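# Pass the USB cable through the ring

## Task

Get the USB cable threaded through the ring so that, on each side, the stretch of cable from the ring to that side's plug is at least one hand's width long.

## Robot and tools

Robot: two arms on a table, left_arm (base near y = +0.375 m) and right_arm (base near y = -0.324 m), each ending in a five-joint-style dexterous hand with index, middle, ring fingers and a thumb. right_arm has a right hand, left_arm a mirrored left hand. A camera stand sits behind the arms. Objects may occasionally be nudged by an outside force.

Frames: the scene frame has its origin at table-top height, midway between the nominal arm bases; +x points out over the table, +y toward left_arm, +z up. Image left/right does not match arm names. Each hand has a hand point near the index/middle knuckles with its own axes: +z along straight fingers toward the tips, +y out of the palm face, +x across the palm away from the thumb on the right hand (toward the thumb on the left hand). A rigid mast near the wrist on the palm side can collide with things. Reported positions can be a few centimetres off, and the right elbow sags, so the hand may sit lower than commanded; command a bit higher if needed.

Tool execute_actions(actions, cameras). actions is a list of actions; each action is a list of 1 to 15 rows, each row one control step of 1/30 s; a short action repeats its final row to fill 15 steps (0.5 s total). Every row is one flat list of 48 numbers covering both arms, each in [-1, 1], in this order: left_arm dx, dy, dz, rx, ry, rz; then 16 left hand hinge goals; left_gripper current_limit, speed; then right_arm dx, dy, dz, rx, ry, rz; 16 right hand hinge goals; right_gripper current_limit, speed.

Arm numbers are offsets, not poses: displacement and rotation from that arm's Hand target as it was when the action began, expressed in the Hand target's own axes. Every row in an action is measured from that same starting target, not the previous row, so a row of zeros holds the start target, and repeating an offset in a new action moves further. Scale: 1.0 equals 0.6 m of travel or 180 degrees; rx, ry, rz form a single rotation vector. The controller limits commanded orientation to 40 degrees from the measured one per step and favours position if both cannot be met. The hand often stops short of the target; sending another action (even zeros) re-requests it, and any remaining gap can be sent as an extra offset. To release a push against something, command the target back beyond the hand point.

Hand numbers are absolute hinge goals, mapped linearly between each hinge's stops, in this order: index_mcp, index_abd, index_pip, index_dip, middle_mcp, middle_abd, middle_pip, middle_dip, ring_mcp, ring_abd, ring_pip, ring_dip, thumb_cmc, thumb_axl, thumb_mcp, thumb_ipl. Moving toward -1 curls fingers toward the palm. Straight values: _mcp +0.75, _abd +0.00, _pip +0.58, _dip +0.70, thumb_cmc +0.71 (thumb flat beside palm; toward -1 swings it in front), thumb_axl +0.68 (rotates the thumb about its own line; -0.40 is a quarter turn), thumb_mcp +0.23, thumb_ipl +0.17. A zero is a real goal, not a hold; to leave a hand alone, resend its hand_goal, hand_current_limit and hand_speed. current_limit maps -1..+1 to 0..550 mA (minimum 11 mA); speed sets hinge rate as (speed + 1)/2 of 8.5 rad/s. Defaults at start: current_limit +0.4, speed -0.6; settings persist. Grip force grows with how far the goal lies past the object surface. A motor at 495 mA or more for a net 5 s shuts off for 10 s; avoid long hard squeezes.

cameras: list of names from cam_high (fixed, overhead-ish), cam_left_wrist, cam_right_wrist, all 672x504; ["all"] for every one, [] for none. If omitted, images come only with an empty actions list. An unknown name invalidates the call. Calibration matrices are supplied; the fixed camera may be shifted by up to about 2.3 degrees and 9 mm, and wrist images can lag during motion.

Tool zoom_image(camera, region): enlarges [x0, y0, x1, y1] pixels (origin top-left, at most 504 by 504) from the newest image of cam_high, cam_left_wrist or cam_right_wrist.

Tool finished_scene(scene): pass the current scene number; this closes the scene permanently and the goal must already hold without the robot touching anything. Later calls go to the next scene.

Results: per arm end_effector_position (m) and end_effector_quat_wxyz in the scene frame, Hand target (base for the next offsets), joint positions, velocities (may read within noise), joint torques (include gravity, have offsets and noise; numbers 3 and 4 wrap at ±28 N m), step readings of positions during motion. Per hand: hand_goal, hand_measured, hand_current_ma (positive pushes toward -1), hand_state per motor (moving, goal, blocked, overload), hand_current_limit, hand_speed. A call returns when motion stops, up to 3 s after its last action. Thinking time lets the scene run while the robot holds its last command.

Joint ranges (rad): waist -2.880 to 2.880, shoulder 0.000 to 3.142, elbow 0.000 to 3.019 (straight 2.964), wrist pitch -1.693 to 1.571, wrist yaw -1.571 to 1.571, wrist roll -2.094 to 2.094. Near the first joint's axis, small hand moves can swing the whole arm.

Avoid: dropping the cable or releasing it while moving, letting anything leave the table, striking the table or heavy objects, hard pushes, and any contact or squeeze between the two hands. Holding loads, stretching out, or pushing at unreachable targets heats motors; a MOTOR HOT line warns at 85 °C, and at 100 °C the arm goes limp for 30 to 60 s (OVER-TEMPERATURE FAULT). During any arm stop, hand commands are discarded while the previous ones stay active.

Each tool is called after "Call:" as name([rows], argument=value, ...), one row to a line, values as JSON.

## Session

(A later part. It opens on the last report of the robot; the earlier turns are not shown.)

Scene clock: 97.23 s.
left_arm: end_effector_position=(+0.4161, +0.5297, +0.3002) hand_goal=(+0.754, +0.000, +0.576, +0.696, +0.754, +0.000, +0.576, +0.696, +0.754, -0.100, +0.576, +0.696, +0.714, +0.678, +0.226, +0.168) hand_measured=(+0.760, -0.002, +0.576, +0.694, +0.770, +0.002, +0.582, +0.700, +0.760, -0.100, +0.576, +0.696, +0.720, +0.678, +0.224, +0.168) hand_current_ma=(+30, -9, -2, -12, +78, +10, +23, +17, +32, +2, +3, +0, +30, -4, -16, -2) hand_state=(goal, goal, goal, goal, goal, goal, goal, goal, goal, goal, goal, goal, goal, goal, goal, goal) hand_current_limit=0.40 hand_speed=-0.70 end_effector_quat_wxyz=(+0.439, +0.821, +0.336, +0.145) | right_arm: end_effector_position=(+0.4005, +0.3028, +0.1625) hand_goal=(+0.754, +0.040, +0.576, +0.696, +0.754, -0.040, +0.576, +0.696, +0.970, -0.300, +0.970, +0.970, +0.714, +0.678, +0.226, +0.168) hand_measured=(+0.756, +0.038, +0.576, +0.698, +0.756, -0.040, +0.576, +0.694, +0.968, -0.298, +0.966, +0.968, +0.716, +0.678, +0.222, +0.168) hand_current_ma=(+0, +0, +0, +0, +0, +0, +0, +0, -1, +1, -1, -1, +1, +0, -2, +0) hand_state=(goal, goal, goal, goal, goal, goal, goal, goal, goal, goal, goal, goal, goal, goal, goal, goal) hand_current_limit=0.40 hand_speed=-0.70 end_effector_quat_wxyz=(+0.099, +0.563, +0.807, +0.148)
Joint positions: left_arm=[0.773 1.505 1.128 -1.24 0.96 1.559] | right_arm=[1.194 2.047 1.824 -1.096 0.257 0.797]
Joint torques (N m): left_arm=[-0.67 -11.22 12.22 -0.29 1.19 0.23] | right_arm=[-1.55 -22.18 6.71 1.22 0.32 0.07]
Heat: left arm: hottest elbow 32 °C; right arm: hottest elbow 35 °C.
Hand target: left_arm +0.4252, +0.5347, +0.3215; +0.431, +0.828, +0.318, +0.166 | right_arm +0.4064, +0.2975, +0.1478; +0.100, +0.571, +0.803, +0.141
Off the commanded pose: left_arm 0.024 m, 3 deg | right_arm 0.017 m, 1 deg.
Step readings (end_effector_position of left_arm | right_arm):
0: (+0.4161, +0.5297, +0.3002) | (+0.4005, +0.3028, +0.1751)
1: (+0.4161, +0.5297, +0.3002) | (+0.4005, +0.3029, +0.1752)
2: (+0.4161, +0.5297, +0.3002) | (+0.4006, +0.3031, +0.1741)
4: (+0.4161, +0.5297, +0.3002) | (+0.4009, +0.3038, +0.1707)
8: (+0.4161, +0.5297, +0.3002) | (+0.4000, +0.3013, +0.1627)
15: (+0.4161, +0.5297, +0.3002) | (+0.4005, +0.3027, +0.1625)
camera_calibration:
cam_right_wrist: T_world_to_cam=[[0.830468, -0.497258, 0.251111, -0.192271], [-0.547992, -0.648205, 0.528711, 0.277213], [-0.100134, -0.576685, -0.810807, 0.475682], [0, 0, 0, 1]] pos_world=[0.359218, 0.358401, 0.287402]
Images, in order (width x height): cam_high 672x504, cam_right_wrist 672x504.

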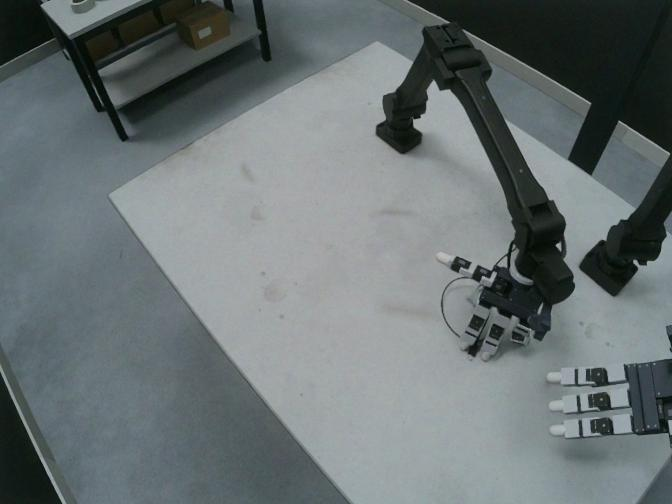

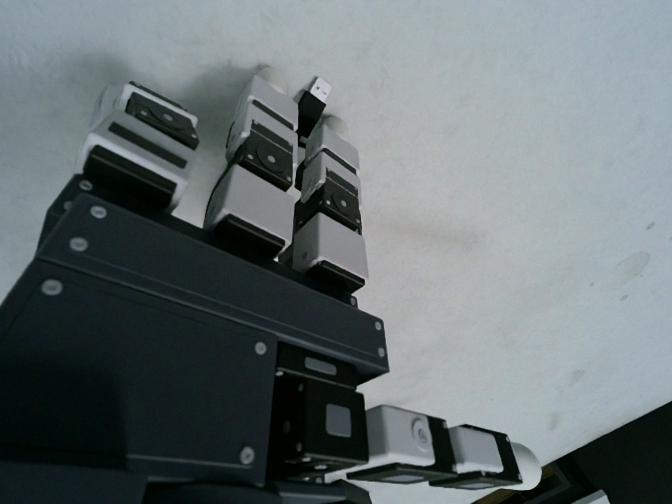

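Call:
execute_actions([
  [[0,0,0,0,0,0,0.754,0,0.576,0.696,0.754,0,0.576,0.696,0.754,-0.1,0.576,0.696,0.714,0.678,0.226,0.168,0.4,-0.7,0,0,0,0,0,0,0.754,-0.2,0.576,0.696,0.754,0.25,0.576,0.696,0.97,-0.3,0.97,0.97,0.714,0.678,0.226,0.168,0.5,-0.8]],
], cameras=["cam_high","cam_right_wrist"])

Call:
zoom_image(camera="cam_right_wrist", region=[240, 20, 380, 140])

Call:
zoom_image(camera="cam_high", region=[440, 310, 500, 370])

Scene clock: 102.33 s.
left_arm: end_effector_position=(+0.4161, +0.5297, +0.3002) hand_goal=(+0.754, +0.000, +0.576, +0.696, +0.754, +0.000, +0.576, +0.696, +0.754, -0.100, +0.576, +0.696, +0.714, +0.678, +0.226, +0.168) hand_measured=(+0.760, -0.002, +0.576, +0.694, +0.770, +0.002, +0.582, +0.700, +0.760, -0.100, +0.576, +0.696, +0.720, +0.678, +0.224, +0.168) hand_current_ma=(+30, -9, -2, -12, +78, +10, +23, +17, +32, +2, +3, +0, +30, -4, -16, -2) hand_state=(goal, goal, goal, goal, goal, goal, goal, goal, goal, goal, goal, goal, goal, goal, goal, goal) hand_current_limit=0.40 hand_speed=-0.70 end_effector_quat_wxyz=(+0.439, +0.821, +0.336, +0.145) | right_arm: end_effector_position=(+0.4006, +0.3041, +0.1625) hand_goal=(+0.754, -0.200, +0.576, +0.696, +0.754, +0.250, +0.576, +0.696, +0.970, -0.300, +0.970, +0.970, +0.714, +0.678, +0.226, +0.168) hand_measured=(+0.756, -0.072, +0.576, +0.698, +0.752, +0.044, +0.576, +0.696, +0.968, -0.298, +0.966, +0.968, +0.716, +0.678, +0.222, +0.168) hand_current_ma=(+1, +292, +0, +0, +0, -412, +0, +0, -1, +1, -1, -1, +1, +0, -2, +0) hand_state=(goal, blocked, goal, goal, goal, blocked, goal, goal, goal, goal, goal, goal, goal, goal, goal, goal) hand_current_limit=0.50 hand_speed=-0.80 end_effector_quat_wxyz=(+0.097, +0.563, +0.807, +0.151)
Joint positions: left_arm=[0.773 1.505 1.128 -1.24 0.96 1.559] | right_arm=[1.194 2.047 1.823 -1.089 0.254 0.797]
Joint torques (N m): left_arm=[-0.73 -11.16 12.19 -0.27 1.2 0.23] | right_arm=[-0.44 -21.19 6.84 1.01 0.45 0.04]
Heat: left arm: hottest elbow 32 °C; right arm: hottest elbow 35 °C.
Hand target: left_arm +0.4252, +0.5347, +0.3215; +0.431, +0.828, +0.318, +0.166 | right_arm +0.4064, +0.2975, +0.1477; +0.101, +0.571, +0.803, +0.141
Off the commanded pose: left_arm 0.024 m, 3 deg | right_arm 0.017 m, 2 deg.
Step readings (end_effector_position of left_arm | right_arm):
0: (+0.4161, +0.5297, +0.3002) | (+0.4005, +0.3028, +0.1625)
1: (+0.4161, +0.5297, +0.3002) | (+0.4005, +0.3028, +0.1625)
2: (+0.4161, +0.5297, +0.3002) | (+0.4006, +0.3028, +0.1625)
4: (+0.4161, +0.5297, +0.3002) | (+0.4005, +0.3037, +0.1626)
8: (+0.4161, +0.5297, +0.3002) | (+0.4007, +0.3043, +0.1628)
15: (+0.4161, +0.5297, +0.3002) | (+0.4006, +0.3041, +0.1625)
camera_calibration:
cam_right_wrist: T_world_to_cam=[[0.830952, -0.498304, 0.247411, -0.190927], [-0.547279, -0.652184, 0.52454, 0.279781], [-0.100023, -0.57127, -0.814645, 0.475356], [0, 0, 0, 1]] pos_world=[0.359316, 0.358886, 0.287727]
Images, in order (width x height): cam_high 672x504, cam_right_wrist 672x504.

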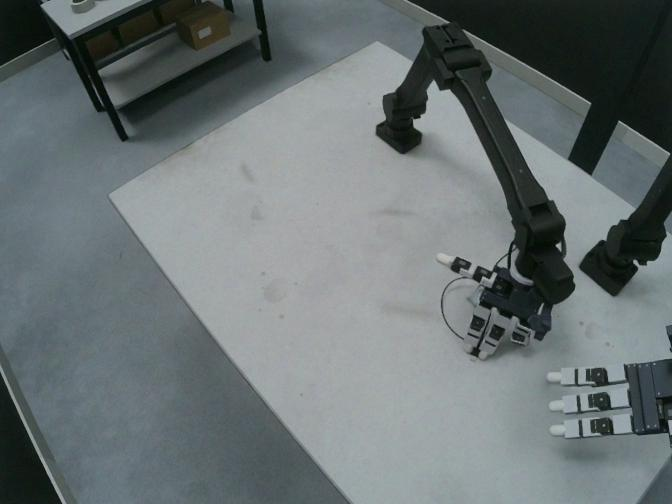

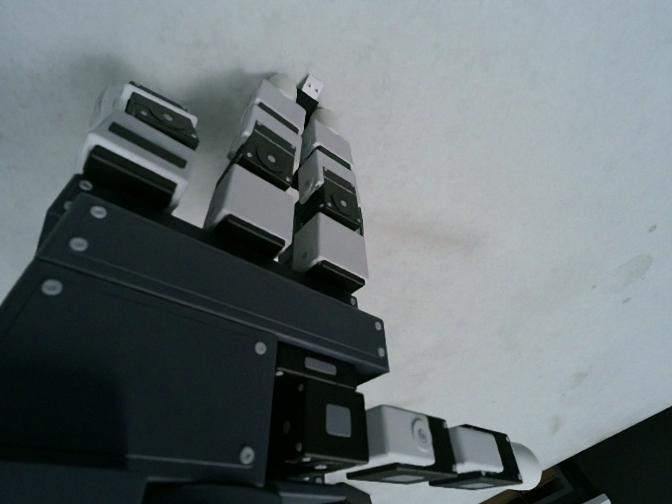

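Scaled by 3.600 from the camera's 672x504 image, which has a finer 960x720 frame.

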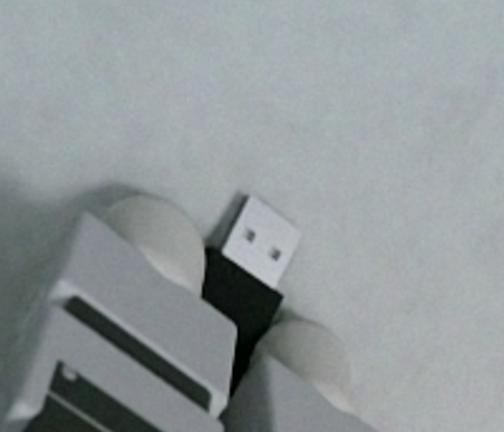

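Scaled by 8.400 from the camera's 672x504 image, which has a finer 960x720 frame.

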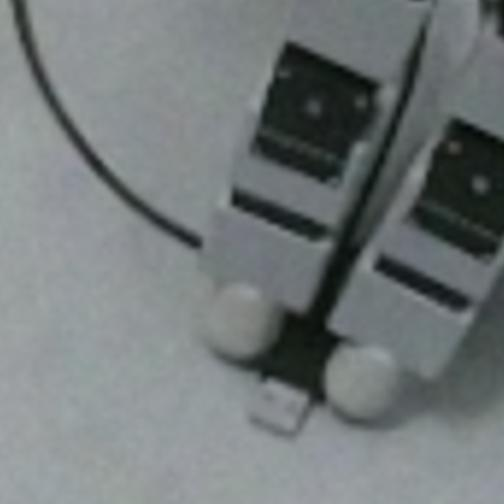

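Call:
execute_actions([
  [[0,0,0,0,0,0,0.754,0,0.576,0.696,0.754,0,0.576,0.696,0.754,-0.1,0.576,0.696,0.714,0.678,0.226,0.168,0.4,-0.7,0.0196,0.1145,-0.0363,0,0,0,0.754,-0.25,0.576,0.696,0.754,0.25,0.576,0.696,0.97,-0.3,0.97,0.97,0.714,0.678,0.226,0.168,0.5,-0.8]],
  [[0,0,0,0,0,0,0.754,0,0.576,0.696,0.754,0,0.576,0.696,0.754,-0.1,0.576,0.696,0.714,0.678,0.226,0.168,0.4,-0.7,-0.0208,0.0794,0.0291,0,0,0,0.754,-0.25,0.576,0.696,0.754,0.25,0.576,0.696,0.97,-0.3,0.97,0.97,0.714,0.678,0.226,0.168,0.5,-0.8]],
], cameras=["all"])

Call:
zoom_image(camera="cam_high", region=[400, 240, 540, 400])

Call:
zoom_image(camera="cam_right_wrist", region=[240, 20, 380, 140])

Scene clock: 104.07 s.
left_arm: end_effector_position=(+0.4161, +0.5297, +0.3002) hand_goal=(+0.754, +0.000, +0.576, +0.696, +0.754, +0.000, +0.576, +0.696, +0.754, -0.100, +0.576, +0.696, +0.714, +0.678, +0.226, +0.168) hand_measured=(+0.760, -0.002, +0.576, +0.694, +0.770, +0.002, +0.582, +0.700, +0.760, -0.100, +0.576, +0.696, +0.720, +0.678, +0.224, +0.168) hand_current_ma=(+30, -9, -2, -12, +78, +10, +23, +17, +32, +2, +3, +0, +30, -4, -16, -2) hand_state=(goal, goal, goal, goal, goal, goal, goal, goal, goal, goal, goal, goal, goal, goal, goal, goal) hand_current_limit=0.40 hand_speed=-0.70 end_effector_quat_wxyz=(+0.439, +0.821, +0.336, +0.145) | right_arm: end_effector_position=(+0.5059, +0.3201, +0.1820) hand_goal=(+0.754, -0.250, +0.576, +0.696, +0.754, +0.250, +0.576, +0.696, +0.970, -0.300, +0.970, +0.970, +0.714, +0.678, +0.226, +0.168) hand_measured=(+0.762, -0.076, +0.580, +0.698, +0.752, +0.046, +0.574, +0.696, +0.968, -0.298, +0.966, +0.968, +0.716, +0.678, +0.222, +0.168) hand_current_ma=(+6, +412, +1, +0, -1, -412, +0, +0, -1, +1, -1, -1, +1, +0, -2, +0) hand_state=(goal, blocked, goal, goal, goal, blocked, goal, goal, goal, goal, goal, goal, goal, goal, goal, goal) hand_current_limit=0.50 hand_speed=-0.80 end_effector_quat_wxyz=(+0.102, +0.577, +0.800, +0.132)
Joint positions: left_arm=[0.773 1.505 1.128 -1.24 0.96 1.559] | right_arm=[1.069 2.265 2.255 -1.315 0.231 0.708]
Joint torques (N m): left_arm=[-0.73 -11.11 12.21 -0.27 1.18 0.23] | right_arm=[0.67 -24.59 11.54 0.66 0.23 -0.14]
Heat: left arm: hottest elbow 33 °C; right arm: hottest elbow 35 °C.
Hand target: left_arm +0.4252, +0.5347, +0.3215; +0.431, +0.828, +0.318, +0.166 | right_arm +0.5086, +0.3322, +0.1916; +0.101, +0.571, +0.803, +0.141
Off the commanded pose: left_arm 0.024 m, 3 deg | right_arm 0.016 m, 1 deg.
Step readings (end_effector_position of left_arm | right_arm):
0: (+0.4161, +0.5297, +0.3002) | (+0.4006, +0.3041, +0.1625)
1: (+0.4161, +0.5297, +0.3002) | (+0.4006, +0.3041, +0.1625)
2: (+0.4161, +0.5297, +0.3002) | (+0.4011, +0.3041, +0.1633)
4: (+0.4161, +0.5297, +0.3002) | (+0.4054, +0.3061, +0.1649)
8: (+0.4161, +0.5297, +0.3002) | (+0.4285, +0.3148, +0.1752)
15: (+0.4161, +0.5297, +0.3002) | (+0.4550, +0.3116, +0.1875)
16: (+0.4161, +0.5297, +0.3002) | (+0.4561, +0.3119, +0.1884)
17: (+0.4161, +0.5297, +0.3002) | (+0.4571, +0.3133, +0.1886)
19: (+0.4161, +0.5297, +0.3002) | (+0.4626, +0.3200, +0.1900)
23: (+0.4161, +0.5297, +0.3002) | (+0.4791, +0.3282, +0.1896)
30: (+0.4161, +0.5297, +0.3002) | (+0.5027, +0.3195, +0.1796)
camera_calibration:
cam_left_wrist: T_world_to_cam=[[-0.858179, -0.266056, -0.439026, 0.593159], [-0.278905, 0.95963, -0.0363632, -0.424334], [0.430977, 0.0912405, -0.897738, 0.166147], [0, 0, 0, 1]] pos_world=[0.319082, 0.549858, 0.394138]
cam_right_wrist: T_world_to_cam=[[0.816685, -0.520237, 0.249756, -0.261446], [-0.561406, -0.616045, 0.55255, 0.328005], [-0.133596, -0.591474, -0.795179, 0.530807], [0, 0, 0, 1]] pos_world=[0.468578, 0.380011, 0.306145]

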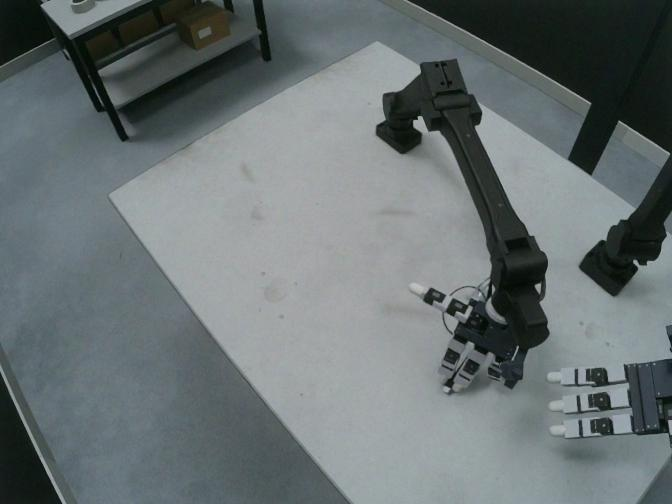

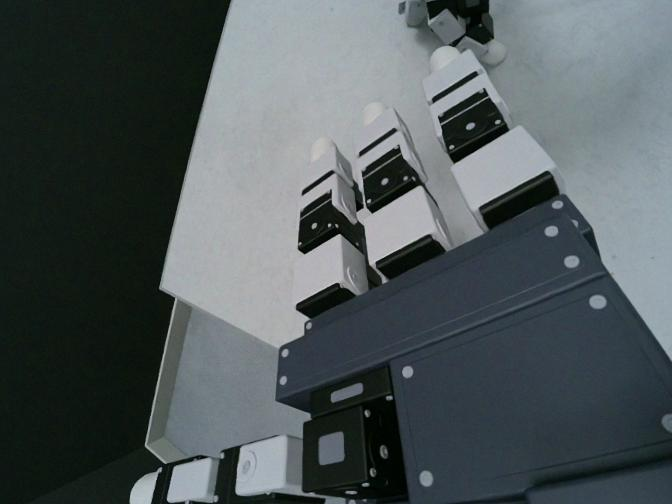

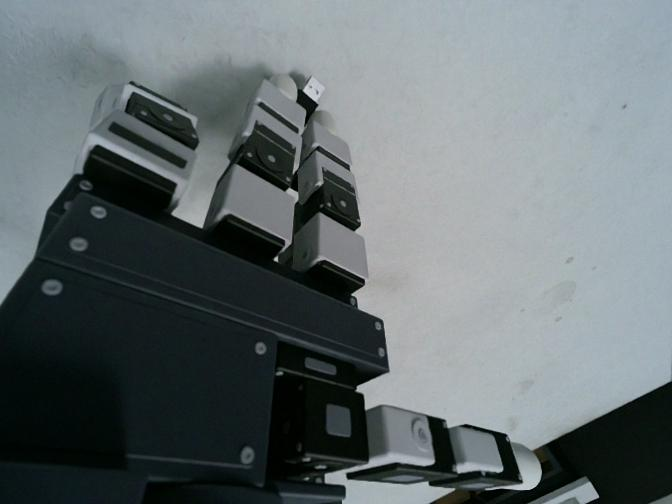

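Scaled by 3.150 from the camera's 672x504 image, which has a finer 960x720 frame.

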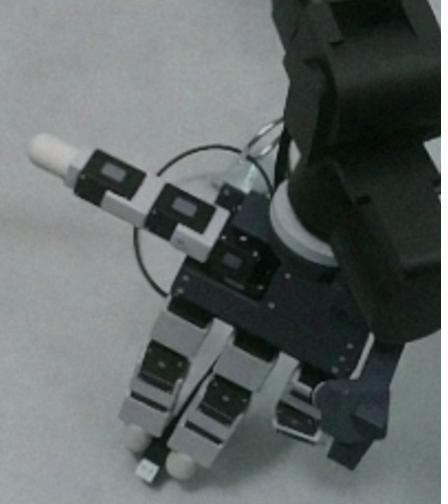

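Scaled by 3.600 from the camera's 672x504 image, which has a finer 960x720 frame.

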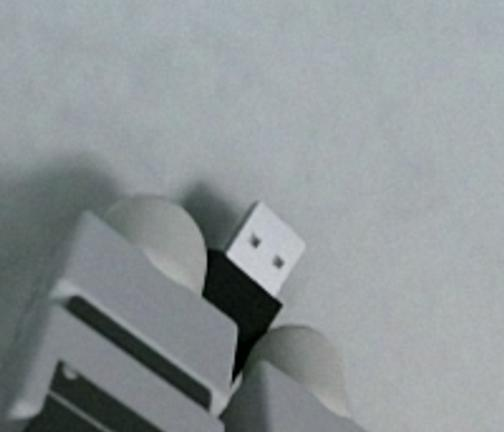

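Call:
execute_actions([
  [[0,0,0,0,0,0,0.754,0,0.576,0.696,0.754,0,0.576,0.696,0.754,-0.1,0.576,0.696,0.714,0.678,0.226,0.168,0.4,-0.7,-0.0157,-0.0263,0.0562,0,0,0,0.754,-0.25,0.576,0.696,0.754,0.25,0.576,0.696,0.97,-0.3,0.97,0.97,0.714,0.678,0.226,0.168,0.5,-0.8]],
], cameras=["cam_high","cam_right_wrist"])

Call:
zoom_image(camera="cam_high", region=[420, 350, 480, 410])

Call:
zoom_image(camera="cam_right_wrist", region=[240, 20, 380, 140])

Scene clock: 105.00 s.
left_arm: end_effector_position=(+0.4161, +0.5297, +0.3002) hand_goal=(+0.754, +0.000, +0.576, +0.696, +0.754, +0.000, +0.576, +0.696, +0.754, -0.100, +0.576, +0.696, +0.714, +0.678, +0.226, +0.168) hand_measured=(+0.760, -0.002, +0.576, +0.694, +0.770, +0.002, +0.582, +0.700, +0.760, -0.100, +0.576, +0.696, +0.720, +0.678, +0.224, +0.168) hand_current_ma=(+30, -9, -2, -12, +78, +10, +23, +17, +32, +2, +3, +0, +30, -4, -16, -2) hand_state=(goal, goal, goal, goal, goal, goal, goal, goal, goal, goal, goal, goal, goal, goal, goal, goal) hand_current_limit=0.40 hand_speed=-0.70 end_effector_quat_wxyz=(+0.439, +0.821, +0.336, +0.145) | right_arm: end_effector_position=(+0.5052, +0.3234, +0.1649) hand_goal=(+0.754, -0.250, +0.576, +0.696, +0.754, +0.250, +0.576, +0.696, +0.970, -0.300, +0.970, +0.970, +0.714, +0.678, +0.226, +0.168) hand_measured=(+0.762, -0.084, +0.580, +0.698, +0.748, +0.046, +0.574, +0.694, +0.968, -0.298, +0.966, +0.968, +0.716, +0.678, +0.222, +0.168) hand_current_ma=(+6, +412, +1, +0, -3, -412, -1, +0, -1, +1, -1, -1, +1, +0, -3, +0) hand_state=(goal, blocked, goal, goal, goal, blocked, goal, goal, goal, goal, goal, goal, goal, goal, goal, goal) hand_current_limit=0.50 hand_speed=-0.80 end_effector_quat_wxyz=(+0.099, +0.574, +0.800, +0.146)
Joint positions: left_arm=[0.773 1.505 1.128 -1.24 0.96 1.559] | right_arm=[1.071 2.254 2.182 -1.226 0.228 0.703]
Joint torques (N m): left_arm=[-0.73 -11.22 12.21 -0.27 1.18 0.22] | right_arm=[0.03 -25.64 6.97 1.58 0.29 -0.15]
Heat: left arm: hottest elbow 33 °C; right arm: hottest elbow 35 °C.
Hand target: left_arm +0.4252, +0.5347, +0.3215; +0.431, +0.828, +0.318, +0.166 | right_arm +0.5086, +0.3222, +0.1544; +0.101, +0.571, +0.803, +0.141
Off the commanded pose: left_arm 0.024 m, 3 deg | right_arm 0.011 m, 1 deg.
Step readings (end_effector_position of left_arm | right_arm):
0: (+0.4161, +0.5297, +0.3002) | (+0.5059, +0.3201, +0.1820)
1: (+0.4161, +0.5297, +0.3002) | (+0.5059, +0.3201, +0.1820)
2: (+0.4161, +0.5297, +0.3002) | (+0.5060, +0.3204, +0.1820)
4: (+0.4161, +0.5297, +0.3002) | (+0.5072, +0.3225, +0.1795)
8: (+0.4161, +0.5297, +0.3002) | (+0.5064, +0.3214, +0.1640)
15: (+0.4161, +0.5297, +0.3002) | (+0.5052, +0.3232, +0.1653)
camera_calibration:
cam_right_wrist: T_world_to_cam=[[0.817698, -0.519899, 0.247134, -0.255101], [-0.563097, -0.633249, 0.530959, 0.349163], [-0.119547, -0.573325, -0.81056, 0.508734], [0, 0, 0, 1]] pos_world=[0.466026, 0.38015, 0.290012]
Images, in order (width x height): cam_high 672x504, cam_right_wrist 672x504.

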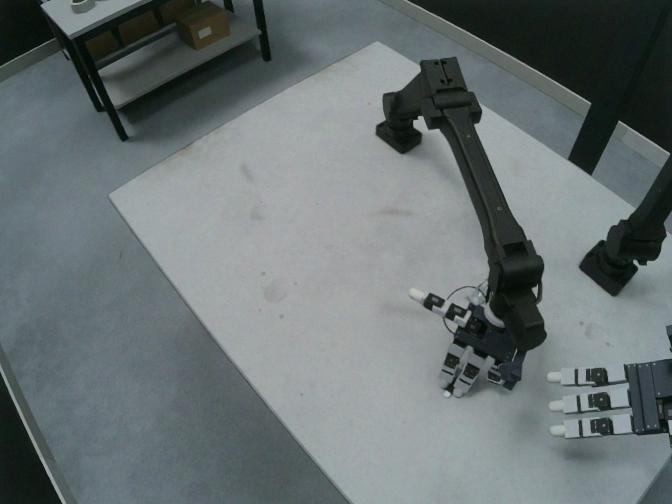

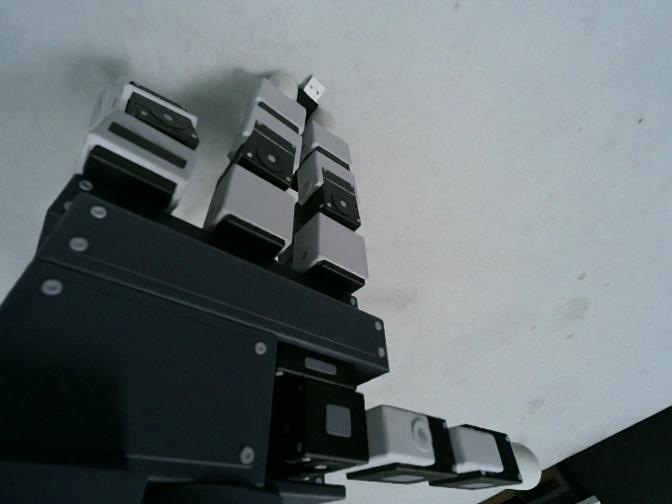

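Scaled by 8.400 from the camera's 672x504 image, which has a finer 960x720 frame.

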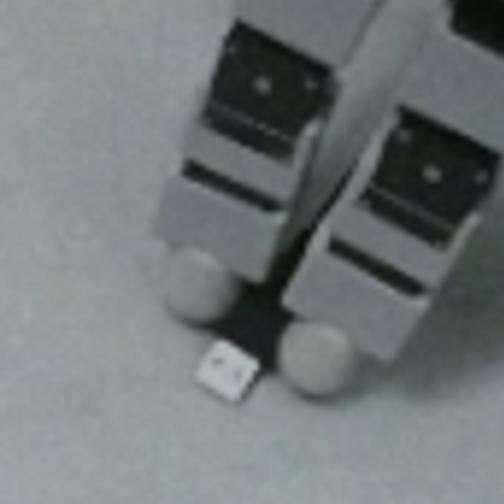

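Scaled by 3.600 from the camera's 672x504 image, which has a finer 960x720 frame.

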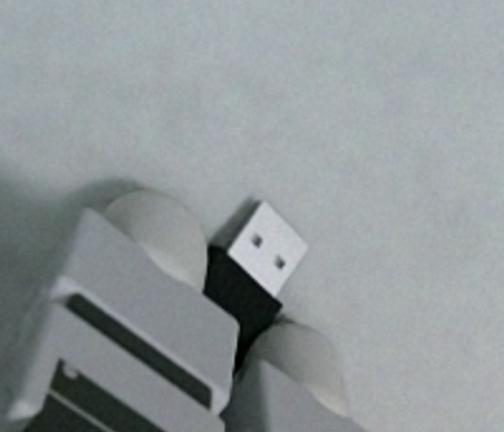

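Call:
execute_actions([
  [[0,0,0,0,0,0,0.754,0,0.576,0.696,0.754,0,0.576,0.696,0.754,-0.1,0.576,0.696,0.714,0.678,0.226,0.168,0.4,-0.7,0,0.0034,-0.0094,0,0,0,0.754,-0.03,0.576,0.696,0.754,0.0,0.576,0.696,0.97,-0.3,0.97,0.97,0.714,0.678,0.226,0.168,0.5,-0.85]],
  [[0,0,0,0,0,0,0.754,0,0.576,0.696,0.754,0,0.576,0.696,0.754,-0.1,0.576,0.696,0.714,0.678,0.226,0.168,0.4,-0.7,0,0,0,0,0,0,0.754,0.05,0.576,0.696,0.754,-0.07,0.576,0.696,0.97,-0.3,0.97,0.97,0.714,0.678,0.226,0.168,0.5,-0.85]],
], cameras=["cam_high","cam_right_wrist"])

Call:
zoom_image(camera="cam_right_wrist", region=[180, 0, 420, 180])

Call:
zoom_image(camera="cam_high", region=[420, 330, 500, 410])

Scene clock: 106.40 s.
left_arm: end_effector_position=(+0.4161, +0.5297, +0.3002) hand_goal=(+0.754, +0.000, +0.576, +0.696, +0.754, +0.000, +0.576, +0.696, +0.754, -0.100, +0.576, +0.696, +0.714, +0.678, +0.226, +0.168) hand_measured=(+0.760, -0.002, +0.576, +0.694, +0.770, +0.002, +0.582, +0.700, +0.760, -0.100, +0.576, +0.696, +0.720, +0.678, +0.224, +0.168) hand_current_ma=(+30, -9, -2, -12, +78, +10, +23, +17, +32, +2, +3, +0, +30, -4, -16, -2) hand_state=(goal, goal, goal, goal, goal, goal, goal, goal, goal, goal, goal, goal, goal, goal, goal, goal) hand_current_limit=0.40 hand_speed=-0.70 end_effector_quat_wxyz=(+0.439, +0.821, +0.336, +0.145) | right_arm: end_effector_position=(+0.5048, +0.3239, +0.1647) hand_goal=(+0.754, +0.050, +0.576, +0.696, +0.754, -0.070, +0.576, +0.696, +0.970, -0.300, +0.970, +0.970, +0.714, +0.678, +0.226, +0.168) hand_measured=(+0.754, +0.046, +0.576, +0.698, +0.754, -0.062, +0.574, +0.694, +0.968, -0.298, +0.966, +0.968, +0.716, +0.678, +0.222, +0.168) hand_current_ma=(+0, -1, +0, +0, +0, +4, +0, +0, -1, +1, -1, -1, +1, +0, -3, +0) hand_state=(goal, goal, goal, goal, goal, goal, goal, goal, goal, goal, goal, goal, goal, goal, goal, goal) hand_current_limit=0.50 hand_speed=-0.85 end_effector_quat_wxyz=(+0.098, +0.574, +0.800, +0.145)
Joint positions: left_arm=[0.773 1.505 1.128 -1.24 0.96 1.559] | right_arm=[1.072 2.254 2.182 -1.226 0.226 0.702]
Joint torques (N m): left_arm=[-0.62 -11.28 12.22 -0.29 1.19 0.23] | right_arm=[-0.5 -25.11 8.03 0.81 0.42 -0.13]
Heat: left arm: hottest elbow 33 °C; right arm: hottest elbow 35 °C.
Hand target: left_arm +0.4252, +0.5347, +0.3215; +0.431, +0.828, +0.318, +0.166 | right_arm +0.5084, +0.3224, +0.1604; +0.101, +0.571, +0.803, +0.141
Off the commanded pose: left_arm 0.024 m, 3 deg | right_arm 0.006 m, 1 deg.
Step readings (end_effector_position of left_arm | right_arm):
0: (+0.4161, +0.5297, +0.3002) | (+0.5052, +0.3235, +0.1649)
1: (+0.4161, +0.5297, +0.3002) | (+0.5052, +0.3235, +0.1649)
2: (+0.4161, +0.5297, +0.3002) | (+0.5052, +0.3235, +0.1649)
4: (+0.4161, +0.5297, +0.3002) | (+0.5052, +0.3235, +0.1649)
8: (+0.4161, +0.5297, +0.3002) | (+0.5052, +0.3235, +0.1649)
15: (+0.4161, +0.5297, +0.3002) | (+0.5052, +0.3235, +0.1649)
16: (+0.4161, +0.5297, +0.3002) | (+0.5052, +0.3235, +0.1649)
17: (+0.4161, +0.5297, +0.3002) | (+0.5051, +0.3236, +0.1648)
19: (+0.4161, +0.5297, +0.3002) | (+0.5048, +0.3239, +0.1646)
23: (+0.4161, +0.5297, +0.3002) | (+0.5047, +0.3240, +0.1646)
30: (+0.4161, +0.5297, +0.3002) | (+0.5048, +0.3239, +0.1647)
camera_calibration:
cam_right_wrist: T_world_to_cam=[[0.819072, -0.518437, 0.245652, -0.255359], [-0.561077, -0.634612, 0.53147, 0.348603], [-0.11964, -0.573142, -0.810676, 0.508785], [0, 0, 0, 1]] pos_world=[0.465622, 0.380446, 0.289917]
Images, in order (width x height): cam_high 672x504, cam_right_wrist 672x504.

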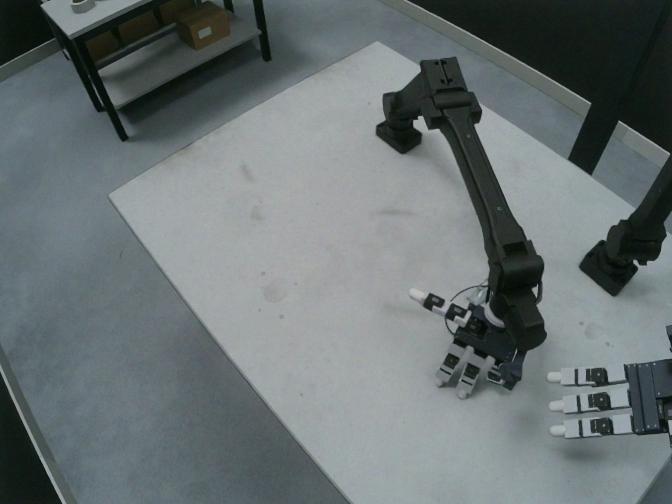

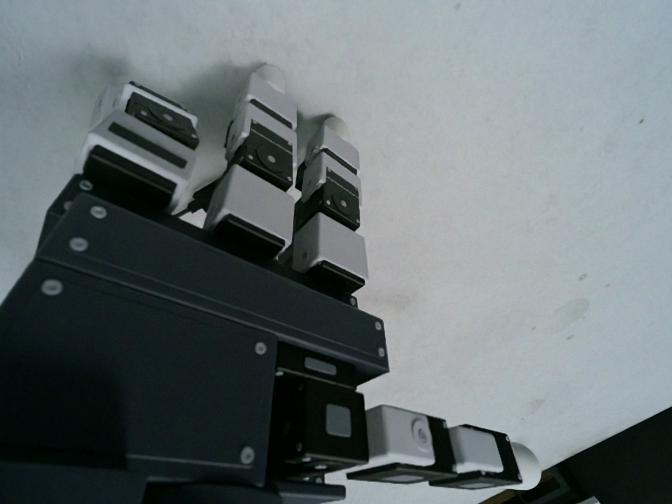

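Scaled by 2.100 from the camera's 672x504 image, which has a finer 960x720 frame.

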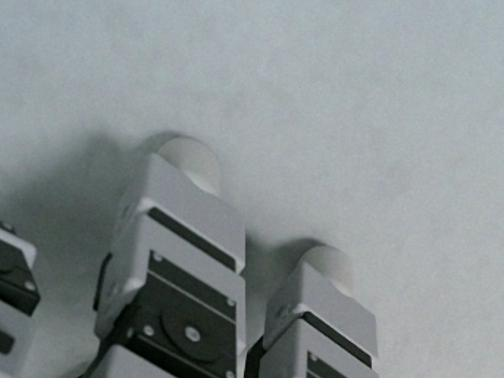

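Scaled by 6.300 from the camera's 672x504 image, which has a finer 960x720 frame.

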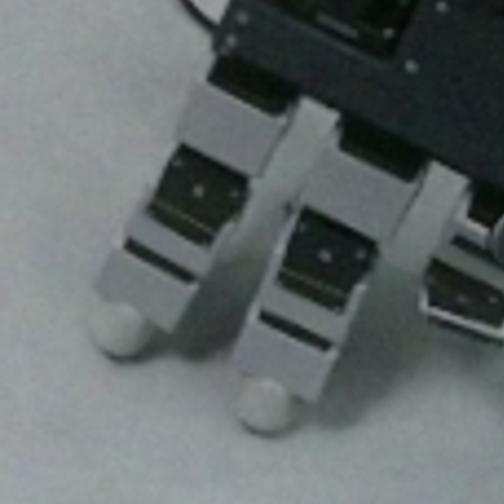

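Call:
execute_actions([
  [[0,0,0,0,0,0,0.754,0,0.576,0.696,0.754,0,0.576,0.696,0.754,-0.1,0.576,0.696,0.714,0.678,0.226,0.168,0.4,-0.7,-0.0474,0.0302,-0.1311,0,0,0,0.754,0.04,0.576,0.696,0.754,-0.04,0.576,0.696,0.97,-0.3,0.97,0.97,0.714,0.678,0.226,0.168,0.4,-0.7]],
  [[0,0,0,0,0,0,0.754,0,0.576,0.696,0.754,0,0.576,0.696,0.754,-0.1,0.576,0.696,0.714,0.678,0.226,0.168,0.4,-0.7,-0.0976,-0.1534,-0.0915,0,0,0,0.754,0.04,0.576,0.696,0.754,-0.04,0.576,0.696,0.97,-0.3,0.97,0.97,0.714,0.678,0.226,0.168,0.4,-0.7]],
  [[0,0,0,0,0,0,0.754,0,0.576,0.696,0.754,0,0.576,0.696,0.754,-0.1,0.576,0.696,0.714,0.678,0.226,0.168,0.4,-0.7,-0.0976,-0.1648,-0.0602,0,0,0,0.754,0.04,0.576,0.696,0.754,-0.04,0.576,0.696,0.97,-0.3,0.97,0.97,0.714,0.678,0.226,0.168,0.4,-0.7]],
], cameras=["all"])

Call:
zoom_image(camera="cam_high", region=[400, 220, 560, 380])

Scene clock: 108.63 s.
left_arm: end_effector_position=(+0.4161, +0.5297, +0.3002) hand_goal=(+0.754, +0.000, +0.576, +0.696, +0.754, +0.000, +0.576, +0.696, +0.754, -0.100, +0.576, +0.696, +0.714, +0.678, +0.226, +0.168) hand_measured=(+0.760, -0.002, +0.576, +0.694, +0.770, +0.002, +0.582, +0.700, +0.760, -0.100, +0.576, +0.696, +0.720, +0.678, +0.224, +0.168) hand_current_ma=(+30, -9, -2, -12, +78, +10, +23, +17, +32, +2, +3, +0, +30, -4, -16, -2) hand_state=(goal, goal, goal, goal, goal, goal, goal, goal, goal, goal, goal, goal, goal, goal, goal, goal) hand_current_limit=0.40 hand_speed=-0.70 end_effector_quat_wxyz=(+0.439, +0.821, +0.336, +0.145) | right_arm: end_effector_position=(+0.3501, +0.1104, +0.2611) hand_goal=(+0.754, +0.040, +0.576, +0.696, +0.754, -0.040, +0.576, +0.696, +0.970, -0.300, +0.970, +0.970, +0.714, +0.678, +0.226, +0.168) hand_measured=(+0.756, +0.040, +0.576, +0.698, +0.756, -0.042, +0.574, +0.694, +0.966, -0.298, +0.968, +0.968, +0.716, +0.678, +0.222, +0.168) hand_current_ma=(+0, +0, +0, +0, +0, +0, +0, +0, -2, +0, -1, -1, +0, +0, -3, +0) hand_state=(goal, goal, goal, goal, goal, goal, goal, goal, goal, goal, goal, goal, goal, goal, goal, goal) hand_current_limit=0.40 hand_speed=-0.70 end_effector_quat_wxyz=(+0.101, +0.567, +0.806, +0.135)
Joint positions: left_arm=[0.773 1.505 1.128 -1.24 0.96 1.559] | right_arm=[1.138 1.494 1.334 -1.172 0.244 0.752]
Joint torques (N m): left_arm=[-0.67 -11.22 12.22 -0.25 1.19 0.22] | right_arm=[0.32 -13.74 7.47 1.36 0.45 0.03]
Heat: left arm: hottest elbow 33 °C; right arm: hottest elbow 35 °C.
Hand target: left_arm +0.4252, +0.5347, +0.3215; +0.431, +0.828, +0.318, +0.166 | right_arm +0.3482, +0.1123, +0.2608; +0.101, +0.571, +0.803, +0.141
Off the commanded pose: left_arm 0.024 m, 3 deg | right_arm 0.003 m, 1 deg.
Step readings (end_effector_position of left_arm | right_arm):
0: (+0.4161, +0.5297, +0.3002) | (+0.5048, +0.3239, +0.1647)
1: (+0.4161, +0.5297, +0.3002) | (+0.5047, +0.3238, +0.1649)
2: (+0.4161, +0.5297, +0.3002) | (+0.5044, +0.3227, +0.1656)
4: (+0.4161, +0.5297, +0.3002) | (+0.5012, +0.3166, +0.1678)
8: (+0.4161, +0.5297, +0.3002) | (+0.4994, +0.3032, +0.1870)
15: (+0.4161, +0.5297, +0.3002) | (+0.5032, +0.2901, +0.2328)
16: (+0.4161, +0.5297, +0.3002) | (+0.5035, +0.2889, +0.2360)
17: (+0.4161, +0.5297, +0.3002) | (+0.5014, +0.2854, +0.2355)
19: (+0.4161, +0.5297, +0.3002) | (+0.4883, +0.2649, +0.2299)
23: (+0.4161, +0.5297, +0.3002) | (+0.4561, +0.2183, +0.2272)
30: (+0.4161, +0.5297, +0.3002) | (+0.4339, +0.1986, +0.2659)
31: (+0.4161, +0.5297, +0.3002) | (+0.4320, +0.1986, +0.2694)
32: (+0.4161, +0.5297, +0.3002) | (+0.4284, +0.1955, +0.2692)
34: (+0.4161, +0.5297, +0.3002) | (+0.4117, +0.1740, +0.2597)
38: (+0.4161, +0.5297, +0.3002) | (+0.3731, +0.1262, +0.2422)
45: (+0.4161, +0.5297, +0.3002) | (+0.3509, +0.1126, +0.2613)
camera_calibration:
cam_left_wrist: T_world_to_cam=[[-0.858179, -0.266056, -0.439026, 0.593159], [-0.278905, 0.95963, -0.0363632, -0.424334], [0.430977, 0.0912405, -0.897738, 0.166147], [0, 0, 0, 1]] pos_world=[0.319082, 0.549858, 0.394138]
cam_right_wrist: T_world_to_cam=[[0.827423, -0.501692, 0.252341, -0.269659], [-0.549403, -0.630101, 0.548752, 0.0660424], [-0.116304, -0.592687, -0.796991, 0.443468], [0, 0, 0, 1]] pos_world=[0.310983, 0.169166, 0.385245]

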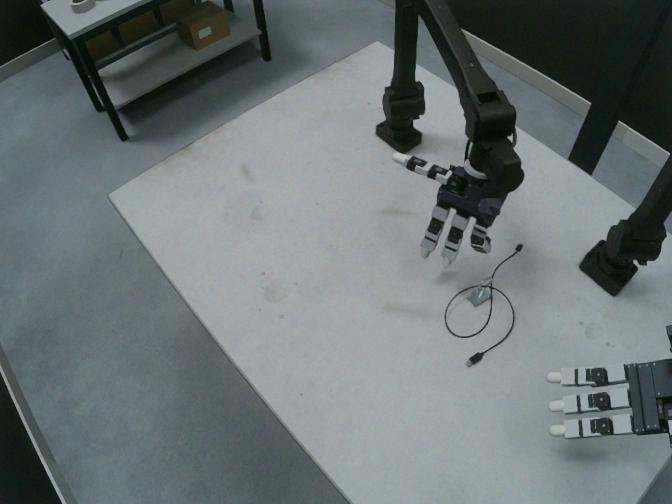

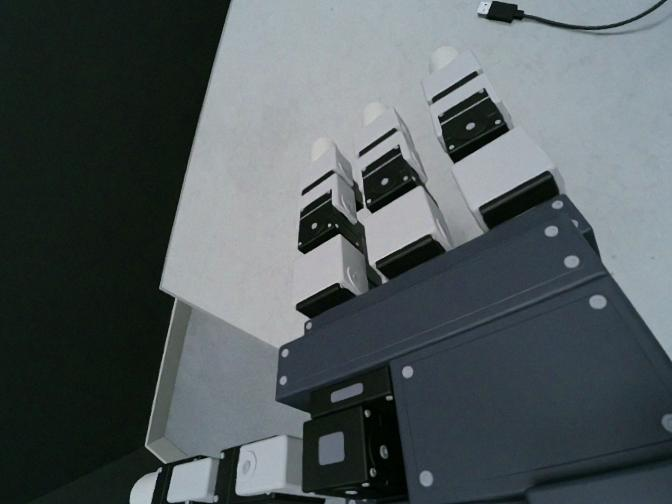

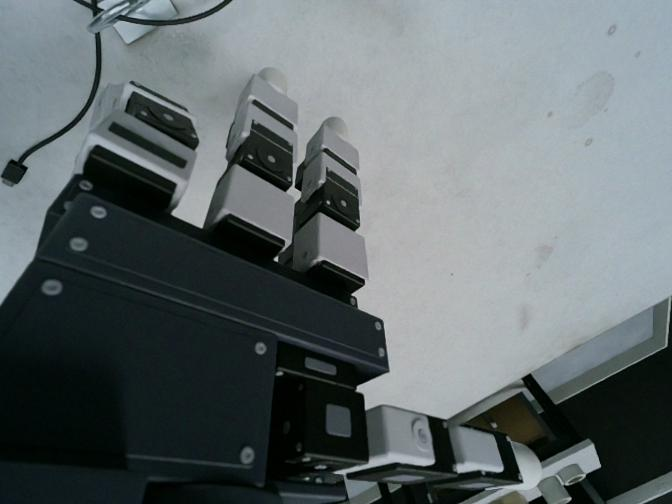

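Scaled by 3.150 from the camera's 672x504 image, which has a finer 960x720 frame.

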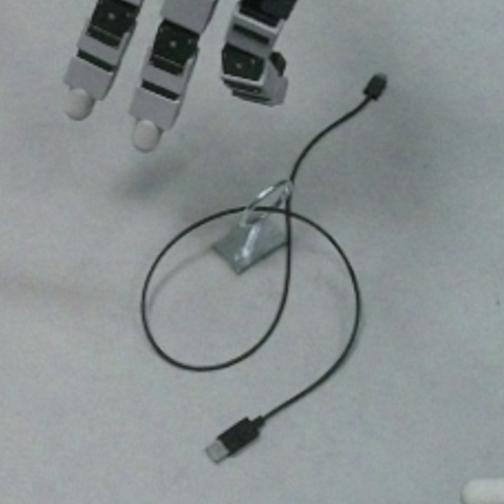

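Call:
zoom_image(camera="cam_high", region=[460, 260, 520, 320])

Call:
zoom_image(camera="cam_right_wrist", region=[60, 0, 240, 120])

Scaled by 8.400 from the camera's 672x504 image, which has a finer 960x720 frame.

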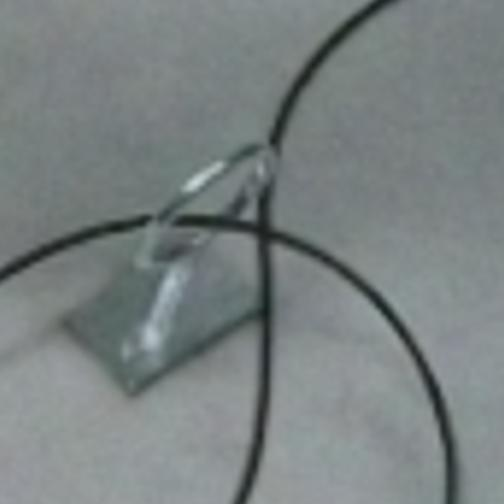

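Scaled by 2.800 from the camera's 672x504 image, which has a finer 960x720 frame.

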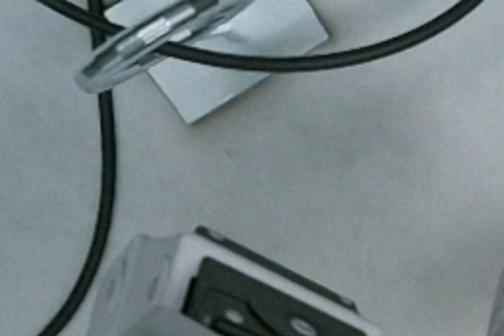

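Call:
finished_scene(scene=3)

The scene is finished: the task was done.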